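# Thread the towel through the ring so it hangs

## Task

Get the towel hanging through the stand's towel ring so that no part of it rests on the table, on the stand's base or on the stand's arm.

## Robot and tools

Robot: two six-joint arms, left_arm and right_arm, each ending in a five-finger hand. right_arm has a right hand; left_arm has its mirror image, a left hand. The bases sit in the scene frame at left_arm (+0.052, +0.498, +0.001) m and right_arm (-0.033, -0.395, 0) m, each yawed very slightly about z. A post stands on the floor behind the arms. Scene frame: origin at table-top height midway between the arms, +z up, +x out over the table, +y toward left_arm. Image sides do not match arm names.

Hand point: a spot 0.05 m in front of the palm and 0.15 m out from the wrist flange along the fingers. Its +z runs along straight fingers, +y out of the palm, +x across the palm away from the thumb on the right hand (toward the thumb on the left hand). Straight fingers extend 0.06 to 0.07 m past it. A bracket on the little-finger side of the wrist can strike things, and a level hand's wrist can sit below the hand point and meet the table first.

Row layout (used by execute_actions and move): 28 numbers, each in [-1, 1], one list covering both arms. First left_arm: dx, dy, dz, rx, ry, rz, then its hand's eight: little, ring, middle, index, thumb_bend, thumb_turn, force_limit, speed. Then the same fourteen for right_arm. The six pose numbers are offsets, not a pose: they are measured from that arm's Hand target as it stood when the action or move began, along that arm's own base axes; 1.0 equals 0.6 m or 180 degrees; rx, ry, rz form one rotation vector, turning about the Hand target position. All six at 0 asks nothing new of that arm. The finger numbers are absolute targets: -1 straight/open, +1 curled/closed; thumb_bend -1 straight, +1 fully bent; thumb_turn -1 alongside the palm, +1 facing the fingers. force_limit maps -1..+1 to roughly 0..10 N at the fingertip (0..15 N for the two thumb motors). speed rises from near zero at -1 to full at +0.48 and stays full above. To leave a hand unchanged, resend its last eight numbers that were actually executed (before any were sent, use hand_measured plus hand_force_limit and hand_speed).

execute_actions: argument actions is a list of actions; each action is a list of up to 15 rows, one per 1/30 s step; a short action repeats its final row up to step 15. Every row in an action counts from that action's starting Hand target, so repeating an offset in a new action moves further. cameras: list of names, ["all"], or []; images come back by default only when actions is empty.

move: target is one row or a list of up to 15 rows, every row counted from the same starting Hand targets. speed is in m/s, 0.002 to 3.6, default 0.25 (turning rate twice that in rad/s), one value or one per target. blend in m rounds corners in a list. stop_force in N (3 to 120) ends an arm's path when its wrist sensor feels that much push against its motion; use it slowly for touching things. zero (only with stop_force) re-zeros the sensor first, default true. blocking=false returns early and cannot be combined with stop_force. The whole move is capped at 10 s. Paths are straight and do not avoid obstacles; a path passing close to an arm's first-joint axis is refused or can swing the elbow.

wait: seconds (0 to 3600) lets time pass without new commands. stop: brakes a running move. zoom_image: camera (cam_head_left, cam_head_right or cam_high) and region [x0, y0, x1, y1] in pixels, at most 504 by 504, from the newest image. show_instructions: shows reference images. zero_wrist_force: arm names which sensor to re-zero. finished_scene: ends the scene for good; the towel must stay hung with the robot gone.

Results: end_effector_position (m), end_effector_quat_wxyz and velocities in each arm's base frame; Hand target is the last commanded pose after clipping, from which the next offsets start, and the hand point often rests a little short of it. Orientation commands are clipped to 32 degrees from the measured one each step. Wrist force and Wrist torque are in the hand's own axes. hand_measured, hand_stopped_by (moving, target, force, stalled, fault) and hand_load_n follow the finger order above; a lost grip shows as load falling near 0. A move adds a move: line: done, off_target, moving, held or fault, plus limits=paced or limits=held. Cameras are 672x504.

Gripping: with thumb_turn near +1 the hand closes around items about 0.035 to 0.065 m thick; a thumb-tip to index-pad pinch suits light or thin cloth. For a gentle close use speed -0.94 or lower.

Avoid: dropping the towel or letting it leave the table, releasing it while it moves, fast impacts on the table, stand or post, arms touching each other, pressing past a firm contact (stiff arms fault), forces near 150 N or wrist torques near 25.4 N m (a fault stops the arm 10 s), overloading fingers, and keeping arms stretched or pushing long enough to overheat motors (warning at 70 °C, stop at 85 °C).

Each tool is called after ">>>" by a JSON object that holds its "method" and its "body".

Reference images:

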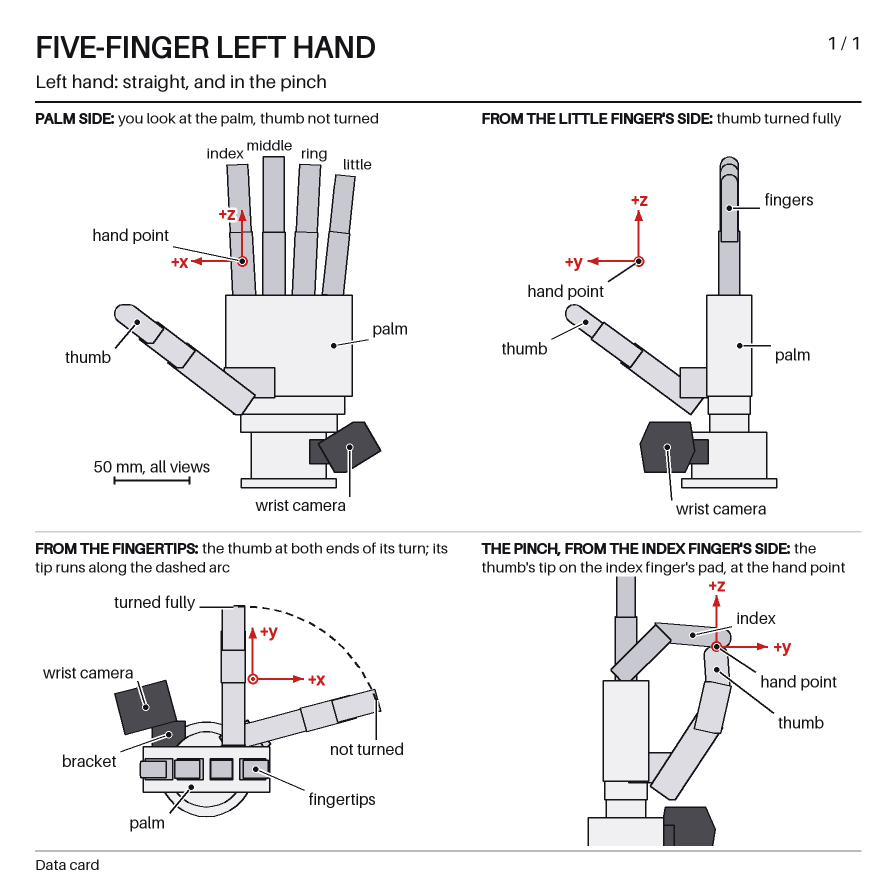

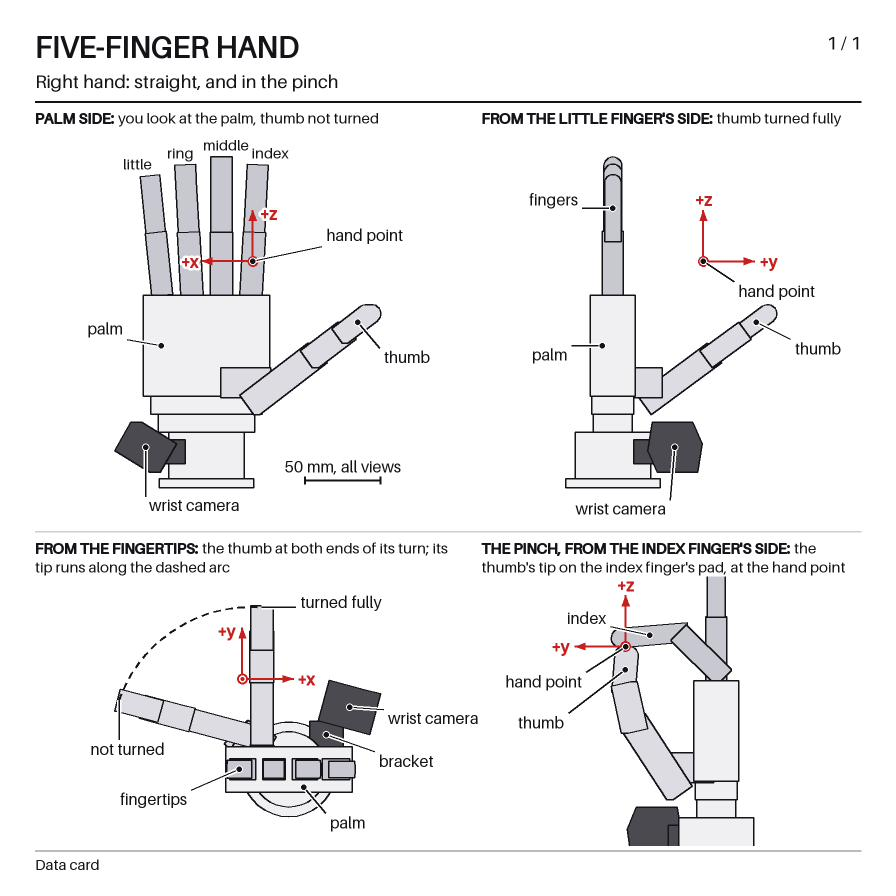

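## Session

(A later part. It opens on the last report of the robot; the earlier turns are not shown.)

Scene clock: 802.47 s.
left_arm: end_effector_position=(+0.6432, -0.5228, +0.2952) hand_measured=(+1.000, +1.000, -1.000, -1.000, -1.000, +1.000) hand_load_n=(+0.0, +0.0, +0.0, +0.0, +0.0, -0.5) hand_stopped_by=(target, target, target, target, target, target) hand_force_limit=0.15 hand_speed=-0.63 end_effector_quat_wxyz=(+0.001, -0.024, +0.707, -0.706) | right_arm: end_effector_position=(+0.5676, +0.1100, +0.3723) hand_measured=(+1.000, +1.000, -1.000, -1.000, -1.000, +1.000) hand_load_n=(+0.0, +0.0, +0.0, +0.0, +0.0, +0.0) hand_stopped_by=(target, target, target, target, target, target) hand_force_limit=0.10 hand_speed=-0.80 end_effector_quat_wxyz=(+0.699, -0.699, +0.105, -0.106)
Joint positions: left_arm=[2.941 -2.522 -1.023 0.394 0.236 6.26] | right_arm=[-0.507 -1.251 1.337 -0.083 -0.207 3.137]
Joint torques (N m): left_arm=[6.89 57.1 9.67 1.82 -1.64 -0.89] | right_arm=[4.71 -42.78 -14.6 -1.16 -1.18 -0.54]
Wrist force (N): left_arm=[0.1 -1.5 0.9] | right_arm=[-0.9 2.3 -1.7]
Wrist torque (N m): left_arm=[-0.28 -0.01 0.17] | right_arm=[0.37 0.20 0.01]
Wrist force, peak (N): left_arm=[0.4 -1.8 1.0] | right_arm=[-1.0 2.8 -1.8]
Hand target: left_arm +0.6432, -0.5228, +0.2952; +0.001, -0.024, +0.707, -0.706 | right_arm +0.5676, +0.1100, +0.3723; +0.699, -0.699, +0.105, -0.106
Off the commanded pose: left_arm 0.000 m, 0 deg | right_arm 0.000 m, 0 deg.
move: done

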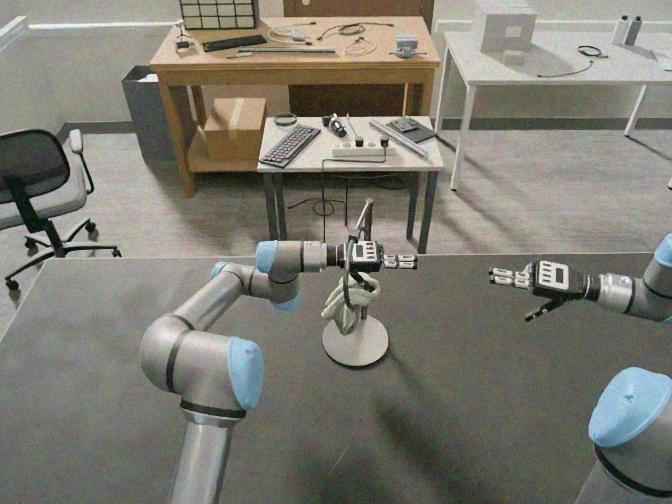

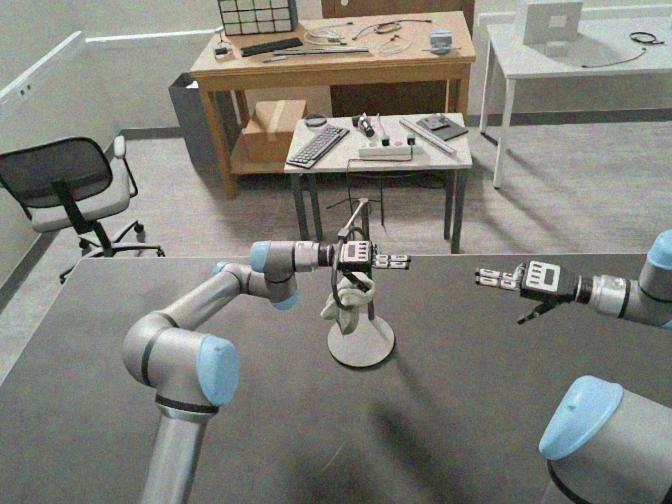

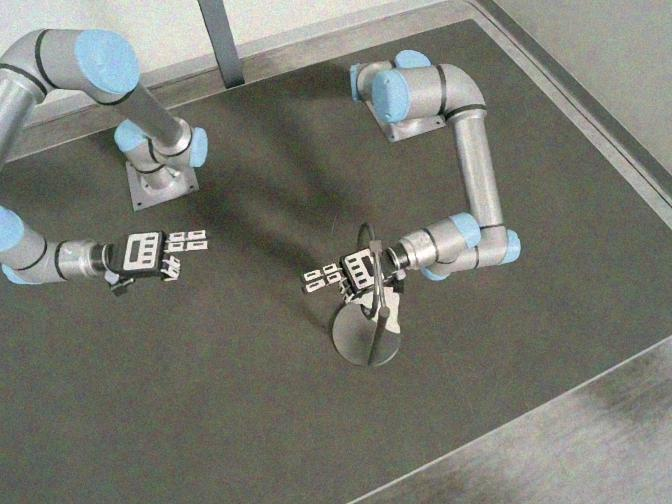

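>>> {"method": "move", "body": {"target": [[-0.0018,0.05,0.033,0,0,0,1,1,-1,-1,-1,1,0.15,-0.63, 0,0,0,0,0,0,1,1,-1,-1,-1,1,0.1,-0.8]], "speed": 0.06, "cameras": ["all"]}}

>>> {"method": "zoom_image", "body": {"camera": "cam_head_left", "region": [280, 190, 440, 350]}}

>>> {"method": "zoom_image", "body": {"camera": "cam_head_right", "region": [280, 190, 440, 350]}}

>>> {"method": "zoom_image", "body": {"camera": "cam_high", "region": [310, 210, 430, 330]}}

Scene clock: 813.87 s.
left_arm: end_effector_position=(+0.6421, -0.4926, +0.3150) hand_measured=(+1.000, +1.000, -1.000, -1.000, -1.000, +1.000) hand_load_n=(+0.0, +0.0, +0.0, +0.0, -0.5, +0.0) hand_stopped_by=(target, target, target, target, target, target) hand_force_limit=0.15 hand_speed=-0.63 end_effector_quat_wxyz=(+0.001, -0.024, +0.707, -0.706) end_effector_velocity=(+0.001, -0.003, -0.002) end_effector_angular_velocity=(+0.000, -0.003, +0.002) | right_arm: end_effector_position=(+0.5676, +0.1100, +0.3723) hand_measured=(+1.000, +1.000, -1.000, -1.000, -1.000, +1.000) hand_load_n=(+0.0, +0.0, +0.0, +0.0, +0.0, +0.0) hand_stopped_by=(target, target, target, target, target, target) hand_force_limit=0.10 hand_speed=-0.80 end_effector_quat_wxyz=(+0.699, -0.699, +0.105, -0.106)
Joint positions: left_arm=[2.983 -2.47 -1.068 0.386 0.194 6.262] | right_arm=[-0.507 -1.251 1.337 -0.083 -0.207 3.137]
Joint velocities: left_arm=[-0.004 -0.005 0.003 0.002 0.006 0.002] | right_arm=[within noise]
Joint torques (N m): left_arm=[-6.57 43.27 24.78 -0.65 1.73 1.51] | right_arm=[4.21 -40.97 -14.39 -0.96 -1.02 -0.42]
Wrist force (N): left_arm=[0.6 0.0 1.1] | right_arm=[-1.2 2.3 -1.6]
Wrist torque (N m): left_arm=[-0.13 -0.05 0.00] | right_arm=[0.36 0.23 -0.01]
Wrist force, peak (N): left_arm=[0.3 -1.8 1.1] | right_arm=[-1.1 2.7 -1.8]
Hand target: left_arm +0.6421, -0.4928, +0.3150; +0.001, -0.024, +0.707, -0.706 | right_arm +0.5676, +0.1100, +0.3723; +0.699, -0.699, +0.105, -0.106
Off the commanded pose: left_arm 0.000 m, 0 deg | right_arm 0.000 m, 0 deg.
move: done

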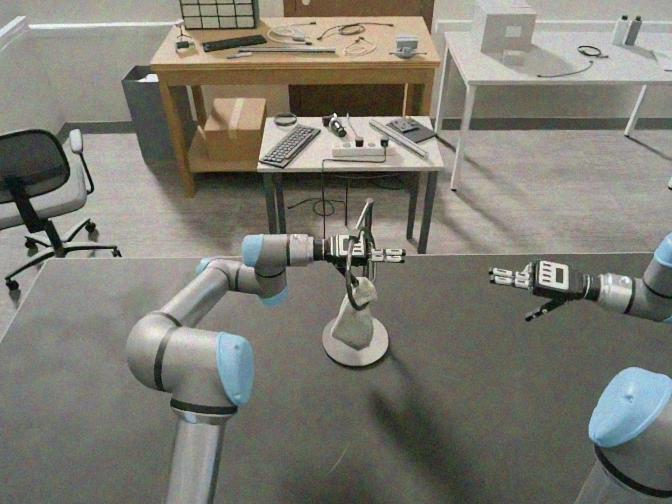

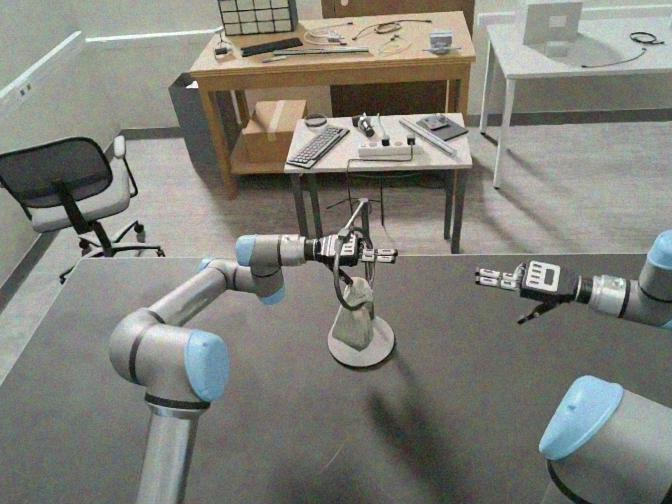

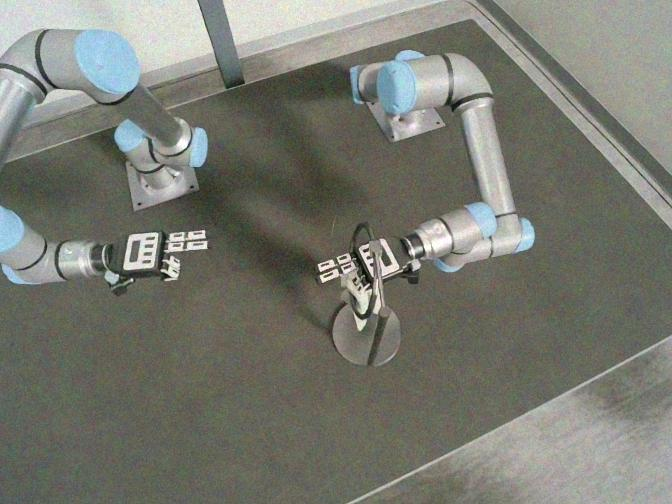

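Scaled by 3.150 from the camera's image (finer frame: 960x720).

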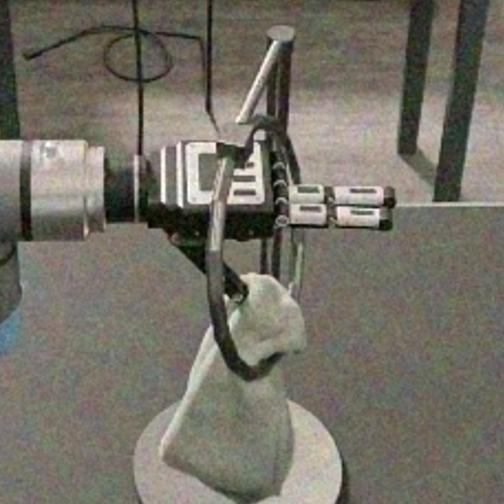

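Scaled by 3.150 from the camera's image (finer frame: 960x720).

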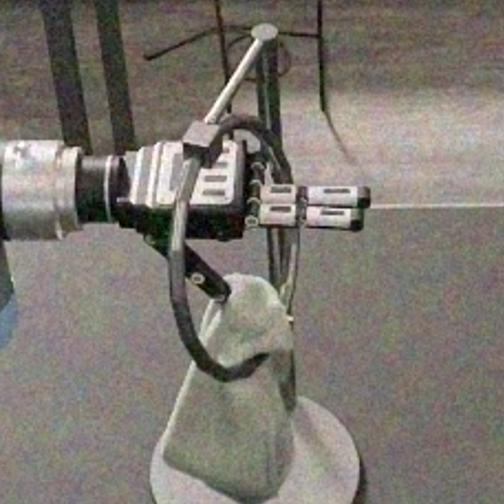

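Scaled by 4.200 from the camera's image (finer frame: 960x720).

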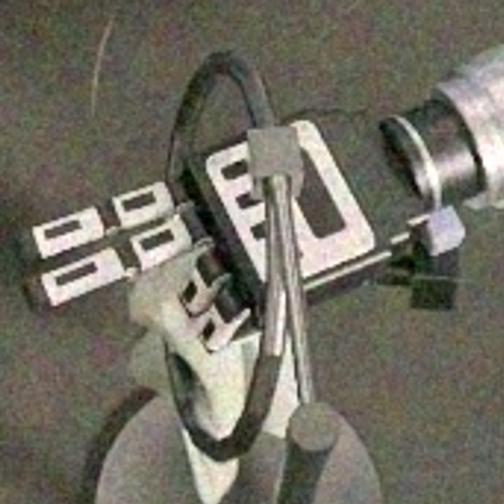

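>>> {"method": "move", "body": {"target": [[0.0021,-0.06,0,0,0,0,1,1,-1,-1,-1,1,0.15,-0.63, 0,0,0,0,0,0,1,1,-1,-1,-1,1,0.1,-0.8],[0.0021,-0.06,-0.078,0,0,0,1,1,-1,-1,-1,1,0.15,-0.63, 0,0,0,0,0,0,1,1,-1,-1,-1,1,0.1,-0.8]], "speed": 0.05, "cameras": ["all"]}}

>>> {"method": "zoom_image", "body": {"camera": "cam_head_left", "region": [280, 190, 440, 350]}}

>>> {"method": "zoom_image", "body": {"camera": "cam_head_right", "region": [280, 190, 440, 350]}}

>>> {"method": "zoom_image", "body": {"camera": "cam_high", "region": [310, 210, 430, 330]}}

Scene clock: 828.50 s.
left_arm: end_effector_position=(+0.6434, -0.5287, +0.2681) hand_measured=(+1.000, +1.000, -1.000, -1.000, -1.000, +1.000) hand_load_n=(+0.0, +0.0, +0.0, +0.0, +0.0, +0.0) hand_stopped_by=(target, target, target, target, target, target) hand_force_limit=0.15 hand_speed=-0.63 end_effector_quat_wxyz=(+0.001, -0.024, +0.707, -0.706) | right_arm: end_effector_position=(+0.5676, +0.1100, +0.3723) hand_measured=(+1.000, +1.000, -1.000, -1.000, -1.000, +1.000) hand_load_n=(+0.0, +0.0, +0.0, +0.0, +0.0, +0.0) hand_stopped_by=(target, target, target, target, target, target) hand_force_limit=0.10 hand_speed=-0.80 end_effector_quat_wxyz=(+0.699, -0.699, +0.105, -0.106)
Joint positions: left_arm=[2.933 -2.559 -1.025 0.434 0.245 6.26] | right_arm=[-0.507 -1.251 1.337 -0.083 -0.207 3.137]
Joint torques (N m): left_arm=[7.82 56.15 26.96 -1.17 -1.02 -2.06] | right_arm=[3.94 -42.37 -15.2 -0.96 -0.98 -0.25]
Wrist force (N): left_arm=[0.4 -1.8 0.8] | right_arm=[-1.2 2.3 -1.6]
Wrist torque (N m): left_arm=[-0.29 -0.03 0.16] | right_arm=[0.35 0.26 -0.01]
Wrist force, peak (N): left_arm=[1.5 -6.9 -1.1] | right_arm=[-1.1 2.7 -1.8]
Hand target: left_arm +0.6434, -0.5288, +0.2682; +0.001, -0.024, +0.707, -0.706 | right_arm +0.5676, +0.1100, +0.3723; +0.699, -0.699, +0.105, -0.106
Off the commanded pose: left_arm 0.000 m, 0 deg | right_arm 0.000 m, 0 deg.
move: done

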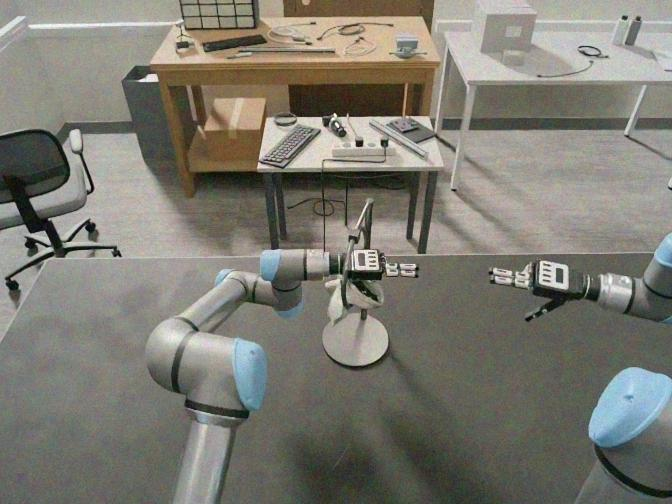

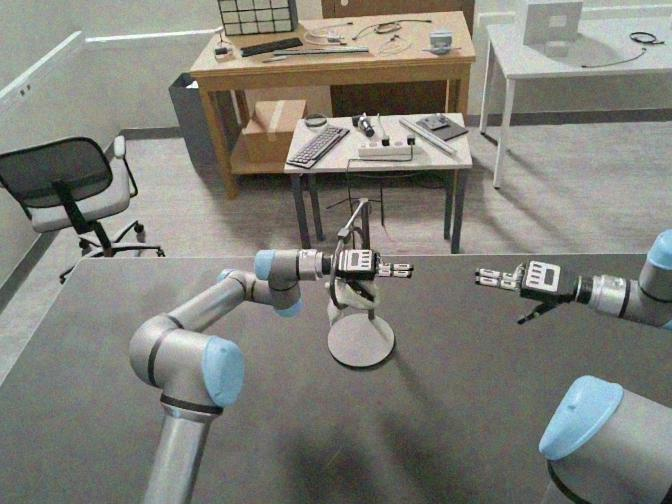

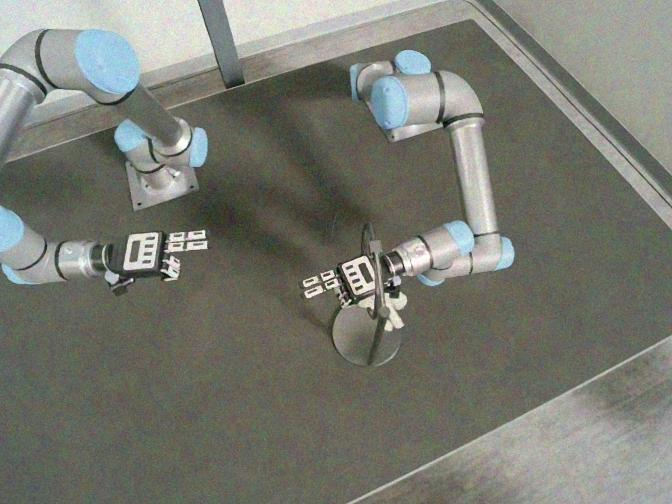

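Scaled by 3.150 from the camera's image (finer frame: 960x720).

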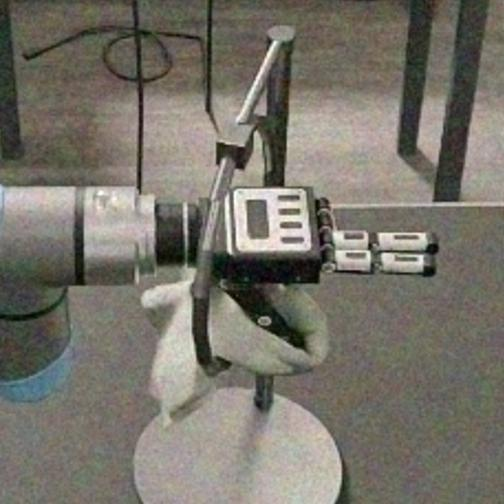

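Scaled by 3.150 from the camera's image (finer frame: 960x720).

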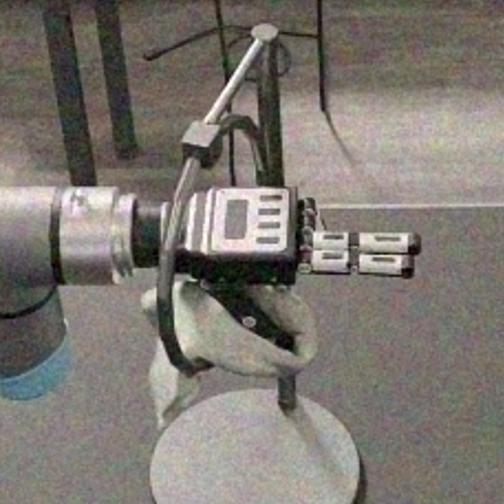

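Scaled by 4.200 from the camera's image (finer frame: 960x720).

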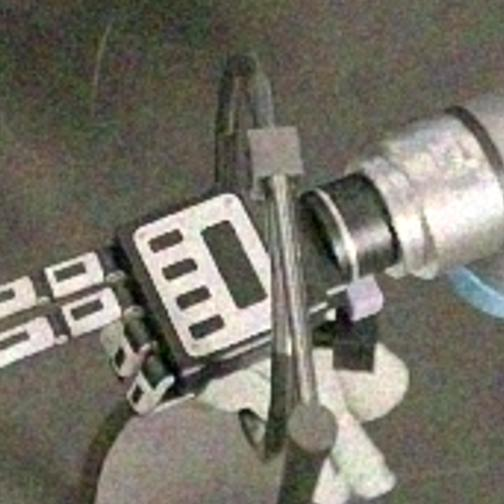

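>>> {"method": "move", "body": {"target": [[-0.0023,0.062,0.065,0,0,0,1,1,-1,-1,-1,1,0.15,-0.63, 0,0,0,0,0,0,1,1,-1,-1,-1,1,0.1,-0.8]], "speed": 0.08, "cameras": ["all"]}}

>>> {"method": "zoom_image", "body": {"camera": "cam_head_left", "region": [280, 190, 440, 350]}}

>>> {"method": "zoom_image", "body": {"camera": "cam_head_right", "region": [280, 190, 440, 350]}}

>>> {"method": "zoom_image", "body": {"camera": "cam_high", "region": [310, 210, 430, 330]}}

Scene clock: 835.10 s.
left_arm: end_effector_position=(+0.6420, -0.4915, +0.3072) hand_measured=(+1.000, +1.000, -1.000, -1.000, -1.000, +1.000) hand_load_n=(+0.0, +0.0, -0.5, +0.0, +0.0, +0.0) hand_stopped_by=(target, target, target, target, target, target) hand_force_limit=0.15 hand_speed=-0.63 end_effector_quat_wxyz=(+0.001, -0.024, +0.707, -0.706) | right_arm: end_effector_position=(+0.5676, +0.1100, +0.3723) hand_measured=(+1.000, +1.000, -1.000, -1.000, -1.000, +1.000) hand_load_n=(+0.0, +0.0, +0.0, +0.0, +0.0, +0.0) hand_stopped_by=(target, target, target, target, target, target) hand_force_limit=0.10 hand_speed=-0.80 end_effector_quat_wxyz=(+0.699, -0.699, +0.105, -0.106)
Joint positions: left_arm=[2.985 -2.478 -1.077 0.401 0.193 6.263] | right_arm=[-0.507 -1.251 1.337 -0.083 -0.207 3.137]
Joint torques (N m): left_arm=[-5.3 45.76 26.71 0.72 1.83 1.27] | right_arm=[3.84 -41.84 -14.87 -0.81 -1.07 -0.61]
Wrist force (N): left_arm=[0.6 0.2 1.0] | right_arm=[-0.9 2.4 -1.7]
Wrist torque (N m): left_arm=[-0.09 -0.05 0.00] | right_arm=[0.38 0.21 0.01]
Wrist force, peak (N): left_arm=[0.6 -2.1 0.9] | right_arm=[-1.3 2.5 -2.0]
Hand target: left_arm +0.6420, -0.4916, +0.3072; +0.001, -0.024, +0.707, -0.706 | right_arm +0.5676, +0.1100, +0.3723; +0.699, -0.699, +0.105, -0.106
Off the commanded pose: left_arm 0.000 m, 0 deg | right_arm 0.000 m, 0 deg.
move: done

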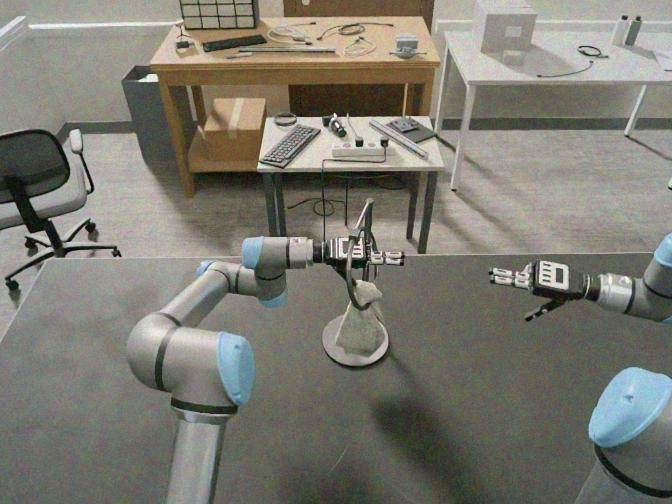

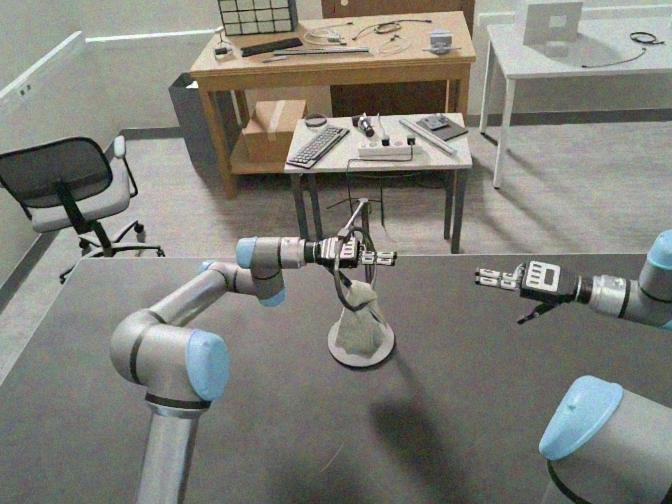

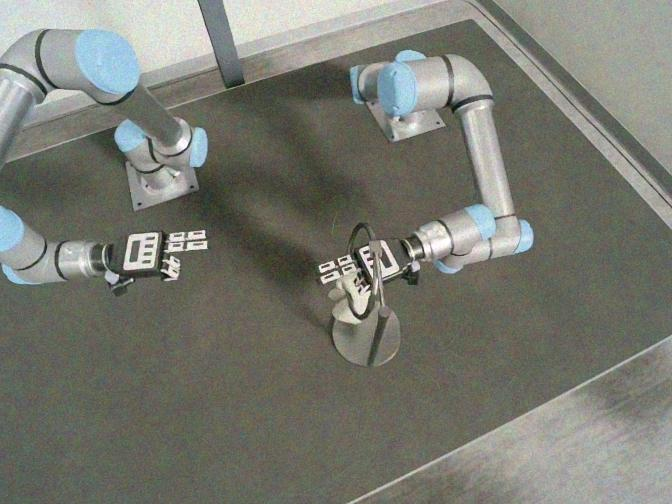

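Scaled by 3.150 from the camera's image (finer frame: 960x720).

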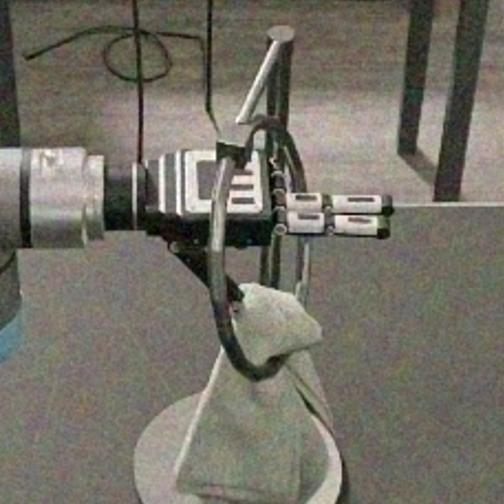

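Scaled by 3.150 from the camera's image (finer frame: 960x720).

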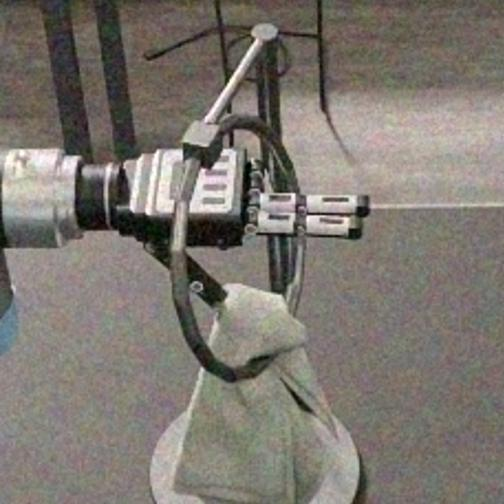

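Scaled by 4.200 from the camera's image (finer frame: 960x720).

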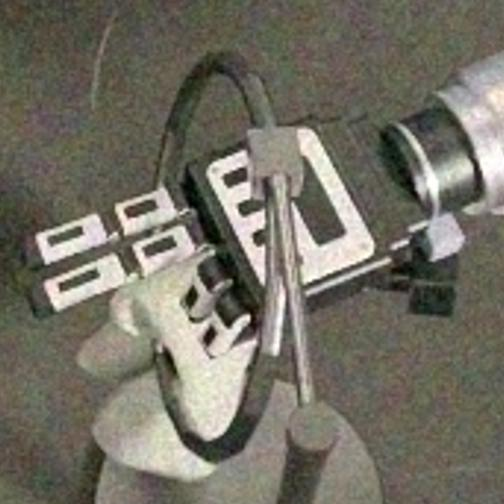

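>>> {"method": "zoom_image", "body": {"camera": "cam_head_left", "region": [325, 265, 400, 355]}}

>>> {"method": "zoom_image", "body": {"camera": "cam_head_right", "region": [325, 265, 400, 355]}}

>>> {"method": "zoom_image", "body": {"camera": "cam_high", "region": [320, 250, 400, 340]}}

Scaled by 5.600 from the camera's image (finer frame: 960x720).

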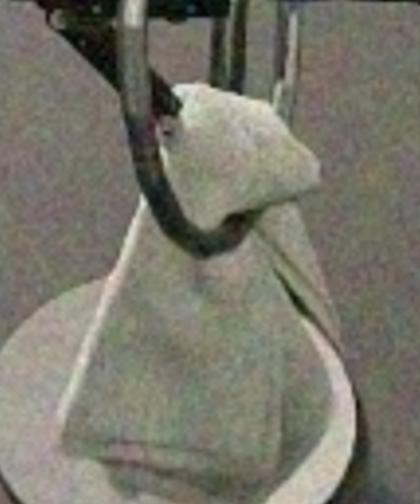

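Scaled by 5.600 from the camera's image (finer frame: 960x720).

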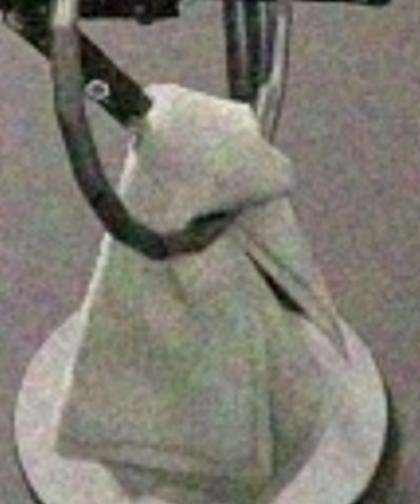

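Scaled by 5.600 from the camera's image (finer frame: 960x720).

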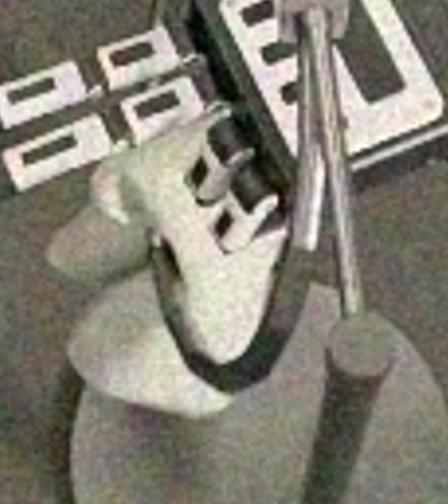

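>>> {"method": "move", "body": {"target": [[0,0,0,0,0,0,1,1,-0.6,-0.6,-0.4,1,0.0,-0.8, 0,0,0,0,0,0,1,1,-1,-1,-1,1,0.1,-0.8],[0,0,0,0,0,0,1,1,-0.3,-0.3,-0.1,1,0.0,-0.8, 0,0,0,0,0,0,1,1,-1,-1,-1,1,0.1,-0.8],[0,0,0,0,0,0,1,1,0.25,0.25,0.2,1,0.05,-0.87, 0,0,0,0,0,0,1,1,-1,-1,-1,1,0.1,-0.8]], "speed": 0.05, "cameras": ["all"]}}

>>> {"method": "zoom_image", "body": {"camera": "cam_head_left", "region": [310, 245, 410, 355]}}

>>> {"method": "zoom_image", "body": {"camera": "cam_head_right", "region": [310, 245, 410, 355]}}

>>> {"method": "zoom_image", "body": {"camera": "cam_high", "region": [320, 230, 420, 340]}}

Scene clock: 875.97 s.
left_arm: end_effector_position=(+0.6420, -0.4916, +0.3072) hand_measured=(+1.000, +1.000, +0.108, +0.144, +0.160, +1.000) hand_load_n=(+0.0, +0.0, +5.0, +5.5, +8.0, +0.0) hand_stopped_by=(target, target, force, force, force, target) hand_force_limit=0.05 hand_speed=-0.87 end_effector_quat_wxyz=(+0.001, -0.024, +0.707, -0.706) | right_arm: end_effector_position=(+0.5676, +0.1100, +0.3723) hand_measured=(+1.000, +1.000, -1.000, -1.000, -1.000, +1.000) hand_load_n=(+0.5, +0.0, +0.0, +0.0, +0.0, +0.0) hand_stopped_by=(target, target, target, target, target, target) hand_force_limit=0.10 hand_speed=-0.80 end_effector_quat_wxyz=(+0.699, -0.699, +0.105, -0.106)
Joint positions: left_arm=[2.984 -2.478 -1.076 0.401 0.193 6.262] | right_arm=[-0.507 -1.251 1.337 -0.083 -0.207 3.137]
Joint torques (N m): left_arm=[-6.2 43.13 25.23 1.55 -1.26 -0.94] | right_arm=[4.02 -41.85 -15.44 -0.99 -0.99 -0.48]
Wrist force (N): left_arm=[0.6 0.0 1.0] | right_arm=[-1.3 2.4 -1.7]
Wrist torque (N m): left_arm=[-0.15 -0.05 0.01] | right_arm=[0.37 0.27 -0.02]
Wrist force, peak (N): left_arm=[0.7 0.1 1.2] | right_arm=[-1.2 2.7 -1.9]
Hand target: left_arm +0.6420, -0.4916, +0.3072; +0.001, -0.024, +0.707, -0.706 | right_arm +0.5676, +0.1100, +0.3723; +0.699, -0.699, +0.105, -0.106
Off the commanded pose: left_arm 0.000 m, 0 deg | right_arm 0.000 m, 0 deg.
move: done

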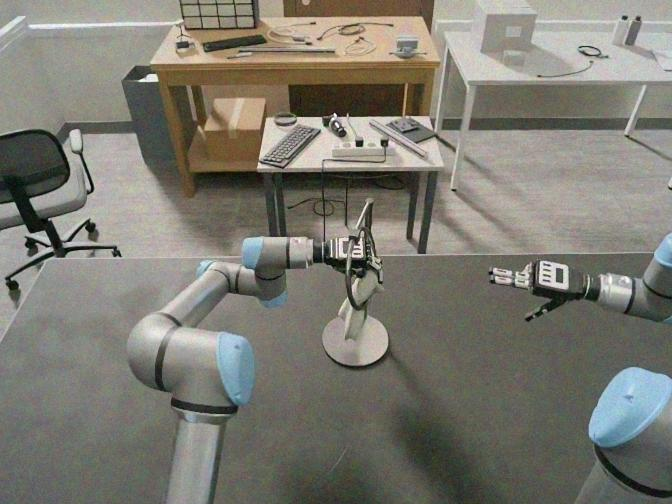

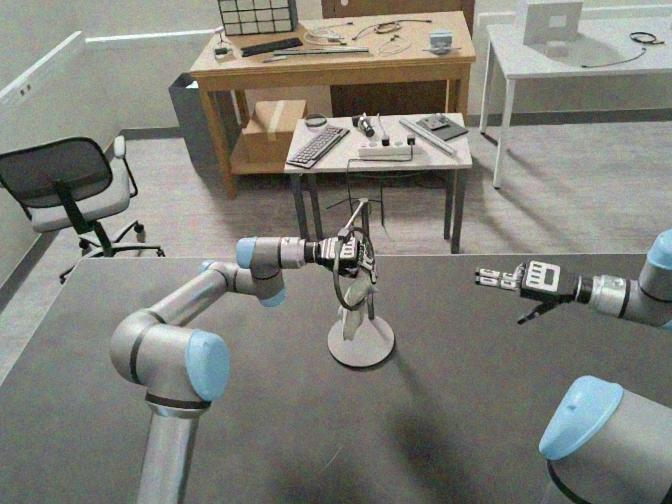

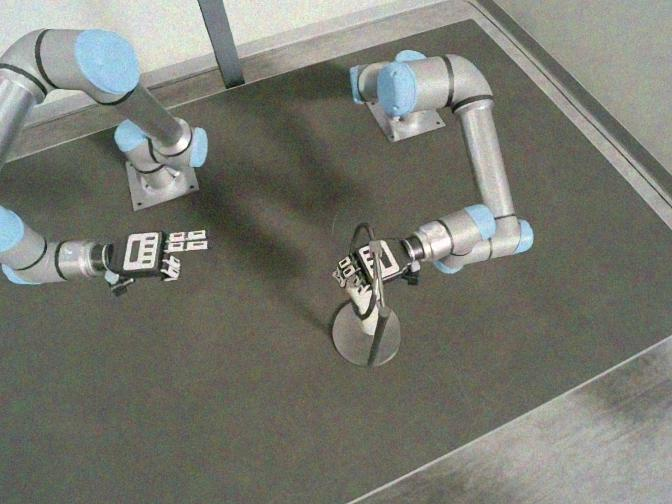

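Scaled by 4.582 from the camera's image (finer frame: 960x720).

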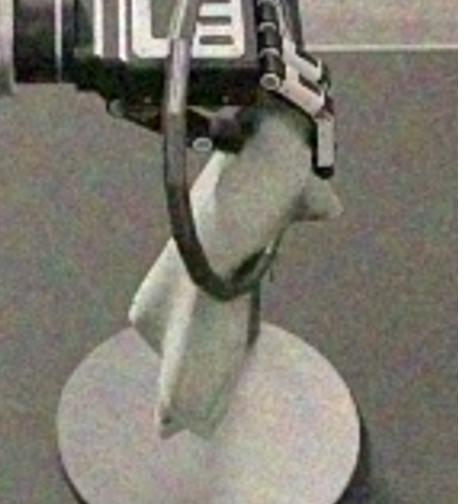

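Scaled by 4.582 from the camera's image (finer frame: 960x720).

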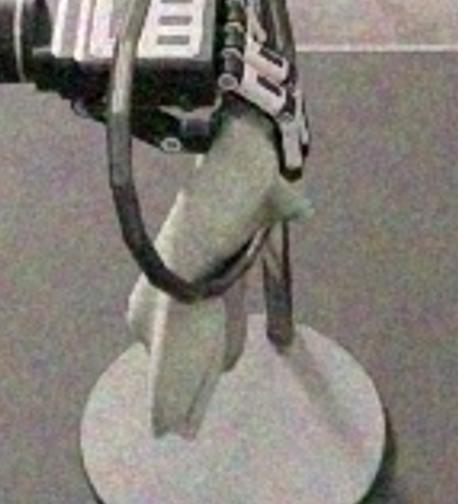

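Scaled by 4.582 from the camera's image (finer frame: 960x720).

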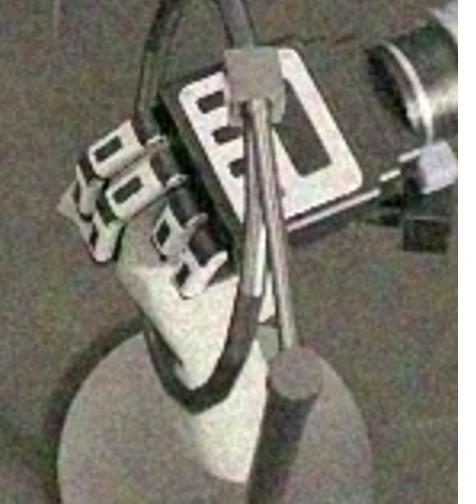

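>>> {"method": "move", "body": {"target": [[0.0021,-0.06,0,0,0,0,1,1,0.25,0.25,0.2,1,0.05,-0.87, 0,0,0,0,0,0,1,1,-1,-1,-1,1,0.1,-0.8],[0.0021,-0.06,-0.082,0,0,0,1,1,0.25,0.25,0.2,1,0.05,-0.87, 0,0,0,0,0,0,1,1,-1,-1,-1,1,0.1,-0.8],[0.0021,-0.06,-0.082,0.1666,0.006,0,1,1,0.25,0.25,0.2,1,0.05,-0.87, 0,0,0,0,0,0,1,1,-1,-1,-1,1,0.1,-0.8]], "speed": 0.06, "blend": [0.01,0.01,0], "cameras": ["all"]}}

>>> {"method": "zoom_image", "body": {"camera": "cam_head_left", "region": [290, 200, 430, 350]}}

>>> {"method": "zoom_image", "body": {"camera": "cam_head_right", "region": [290, 200, 430, 350]}}

>>> {"method": "zoom_image", "body": {"camera": "cam_high", "region": [310, 210, 430, 330]}}

Scene clock: 933.27 s.
left_arm: end_effector_position=(+0.6432, -0.5277, +0.2580) hand_measured=(+1.000, +1.000, +0.108, +0.144, +0.160, +1.000) hand_load_n=(-1.5, +0.0, +5.0, +5.5, +6.5, +0.0) hand_stopped_by=(target, target, force, force, force, target) hand_force_limit=0.05 hand_speed=-0.87 end_effector_quat_wxyz=(-0.027, -0.094, +0.719, -0.688) | right_arm: end_effector_position=(+0.5676, +0.1100, +0.3723) hand_measured=(+1.000, +1.000, -1.000, -1.000, -1.000, +1.000) hand_load_n=(+0.0, +0.0, +0.0, +0.0, +0.0, +0.5) hand_stopped_by=(target, target, target, target, target, target) hand_force_limit=0.10 hand_speed=-0.80 end_effector_quat_wxyz=(+0.699, -0.699, +0.105, -0.106)
Joint positions: left_arm=[2.931 -2.509 -1.129 0.321 0.305 6.282] | right_arm=[-0.507 -1.251 1.337 -0.083 -0.207 3.137]
Joint torques (N m): left_arm=[-10.74 41.7 1.86 -2.51 2.17 -0.85] | right_arm=[4.46 -41.97 -14.81 -1.11 -1.2 -0.61]
Wrist force (N): left_arm=[5.8 -22.9 -6.9] | right_arm=[-1.0 2.4 -1.7]
Wrist torque (N m): left_arm=[-1.19 -0.62 1.07] | right_arm=[0.37 0.21 0.00]
Wrist force, peak (N): left_arm=[6.3 -23.7 -6.9] | right_arm=[-1.0 2.5 -2.1]
Hand target: left_arm +0.6433, -0.5276, +0.2580; +0.001, -0.029, +0.866, -0.499 | right_arm +0.5676, +0.1100, +0.3723; +0.699, -0.699, +0.105, -0.106
Off the commanded pose: left_arm 0.000 m, 29 deg | right_arm 0.000 m, 0 deg.
joint sent to its limit (left arm) — joint 6 (wrist 3), upper limit. The joint targets are off in orientation, not in position.
move: off_target (left_arm)

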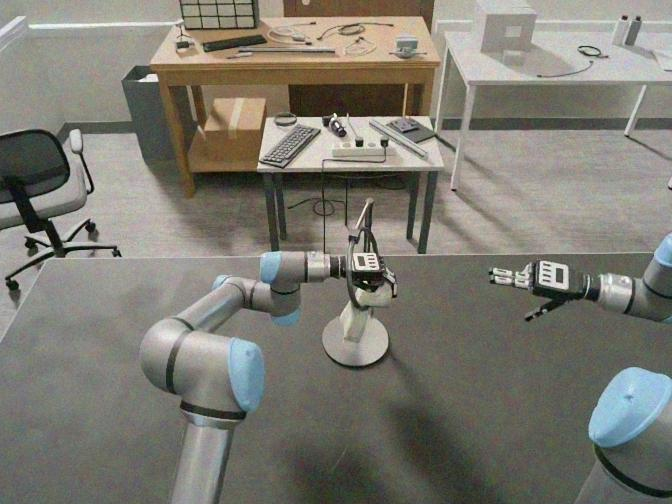

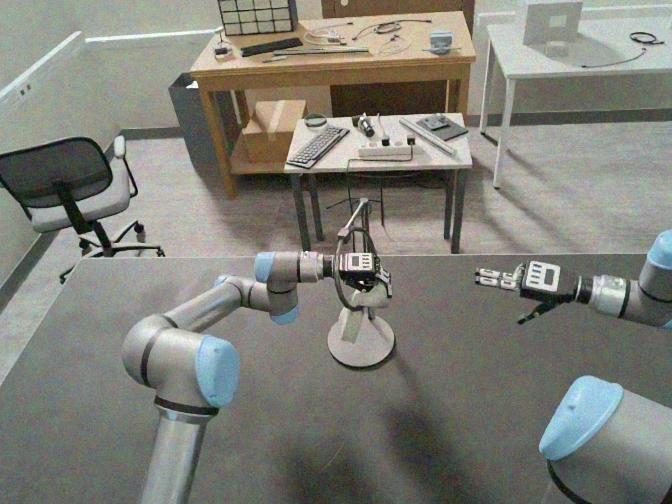

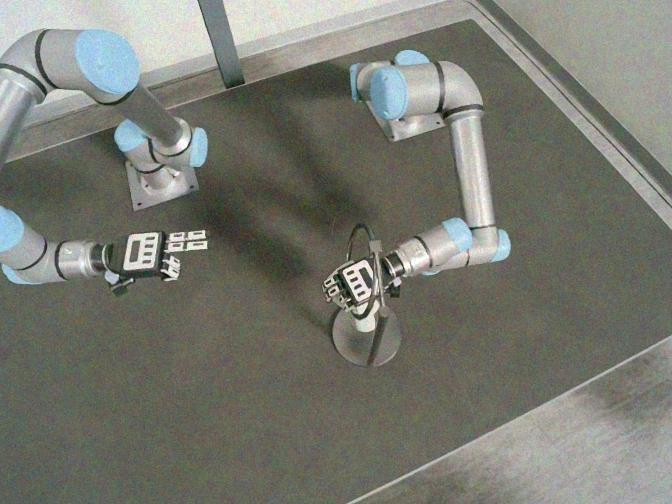

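Scaled by 3.360 from the camera's image (finer frame: 960x720).

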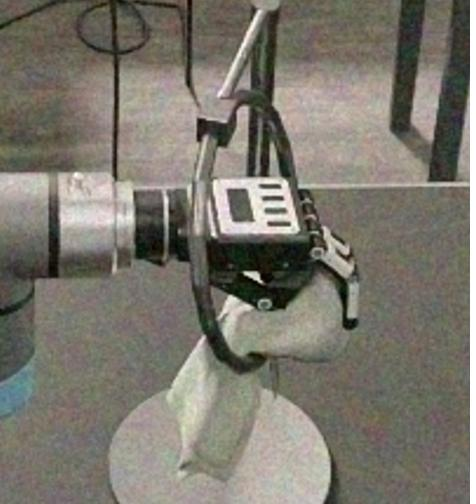

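Scaled by 3.360 from the camera's image (finer frame: 960x720).

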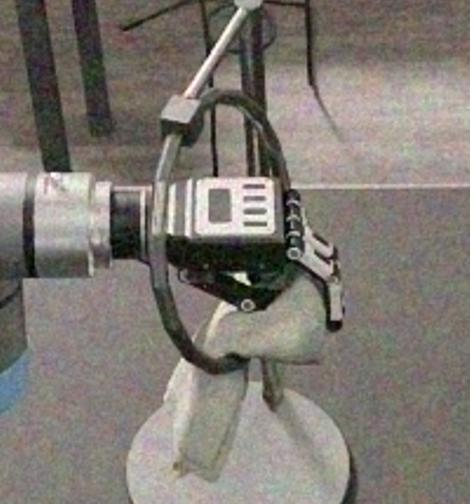

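Scaled by 4.200 from the camera's image (finer frame: 960x720).

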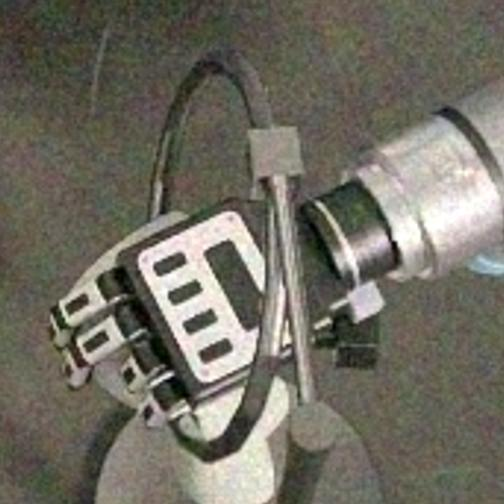

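>>> {"method": "move", "body": {"target": [0,0,0,-0.1666,-0.006,0,1,1,0.25,0.25,0.2,1,0.05,-0.87, 0,0,0,0,0,0,1,1,-1,-1,-1,1,0.1,-0.8], "speed": 0.1}}

Scene clock: 936.73 s.
left_arm: end_effector_position=(+0.6433, -0.5275, +0.2580) hand_measured=(+1.000, +1.000, +0.108, +0.144, +0.160, +1.000) hand_load_n=(-1.0, +0.0, +5.0, +5.5, +6.5, +0.0) hand_stopped_by=(target, target, force, force, force, target) hand_force_limit=0.05 hand_speed=-0.87 end_effector_quat_wxyz=(+0.001, -0.024, +0.707, -0.706) | right_arm: end_effector_position=(+0.5676, +0.1100, +0.3723) hand_measured=(+1.000, +1.000, -1.000, -1.000, -1.000, +1.000) hand_load_n=(+0.0, +0.0, +0.0, +0.0, +0.0, +0.0) hand_stopped_by=(target, target, target, target, target, target) hand_force_limit=0.10 hand_speed=-0.80 end_effector_quat_wxyz=(+0.699, -0.699, +0.105, -0.106)
Joint positions: left_arm=[2.934 -2.57 -1.032 0.452 0.243 6.26] | right_arm=[-0.507 -1.251 1.337 -0.083 -0.207 3.137]
Joint torques (N m): left_arm=[4.65 51.96 7.58 -1.72 2.07 0.39] | right_arm=[4.15 -41.59 -13.96 -0.84 -1.04 -0.63]
Wrist force (N): left_arm=[2.7 -9.4 -2.5] | right_arm=[-0.9 2.2 -2.0]
Wrist torque (N m): left_arm=[-0.59 -0.28 0.42] | right_arm=[0.36 0.22 0.00]
Wrist force, peak (N): left_arm=[6.0 -23.4 -7.1] | right_arm=[-1.3 2.5 -2.0]
Hand target: left_arm +0.6433, -0.5276, +0.2580; +0.001, -0.024, +0.707, -0.706 | right_arm +0.5676, +0.1100, +0.3723; +0.699, -0.699, +0.105, -0.106
Off the commanded pose: left_arm 0.000 m, 0 deg | right_arm 0.000 m, 0 deg.
move: done


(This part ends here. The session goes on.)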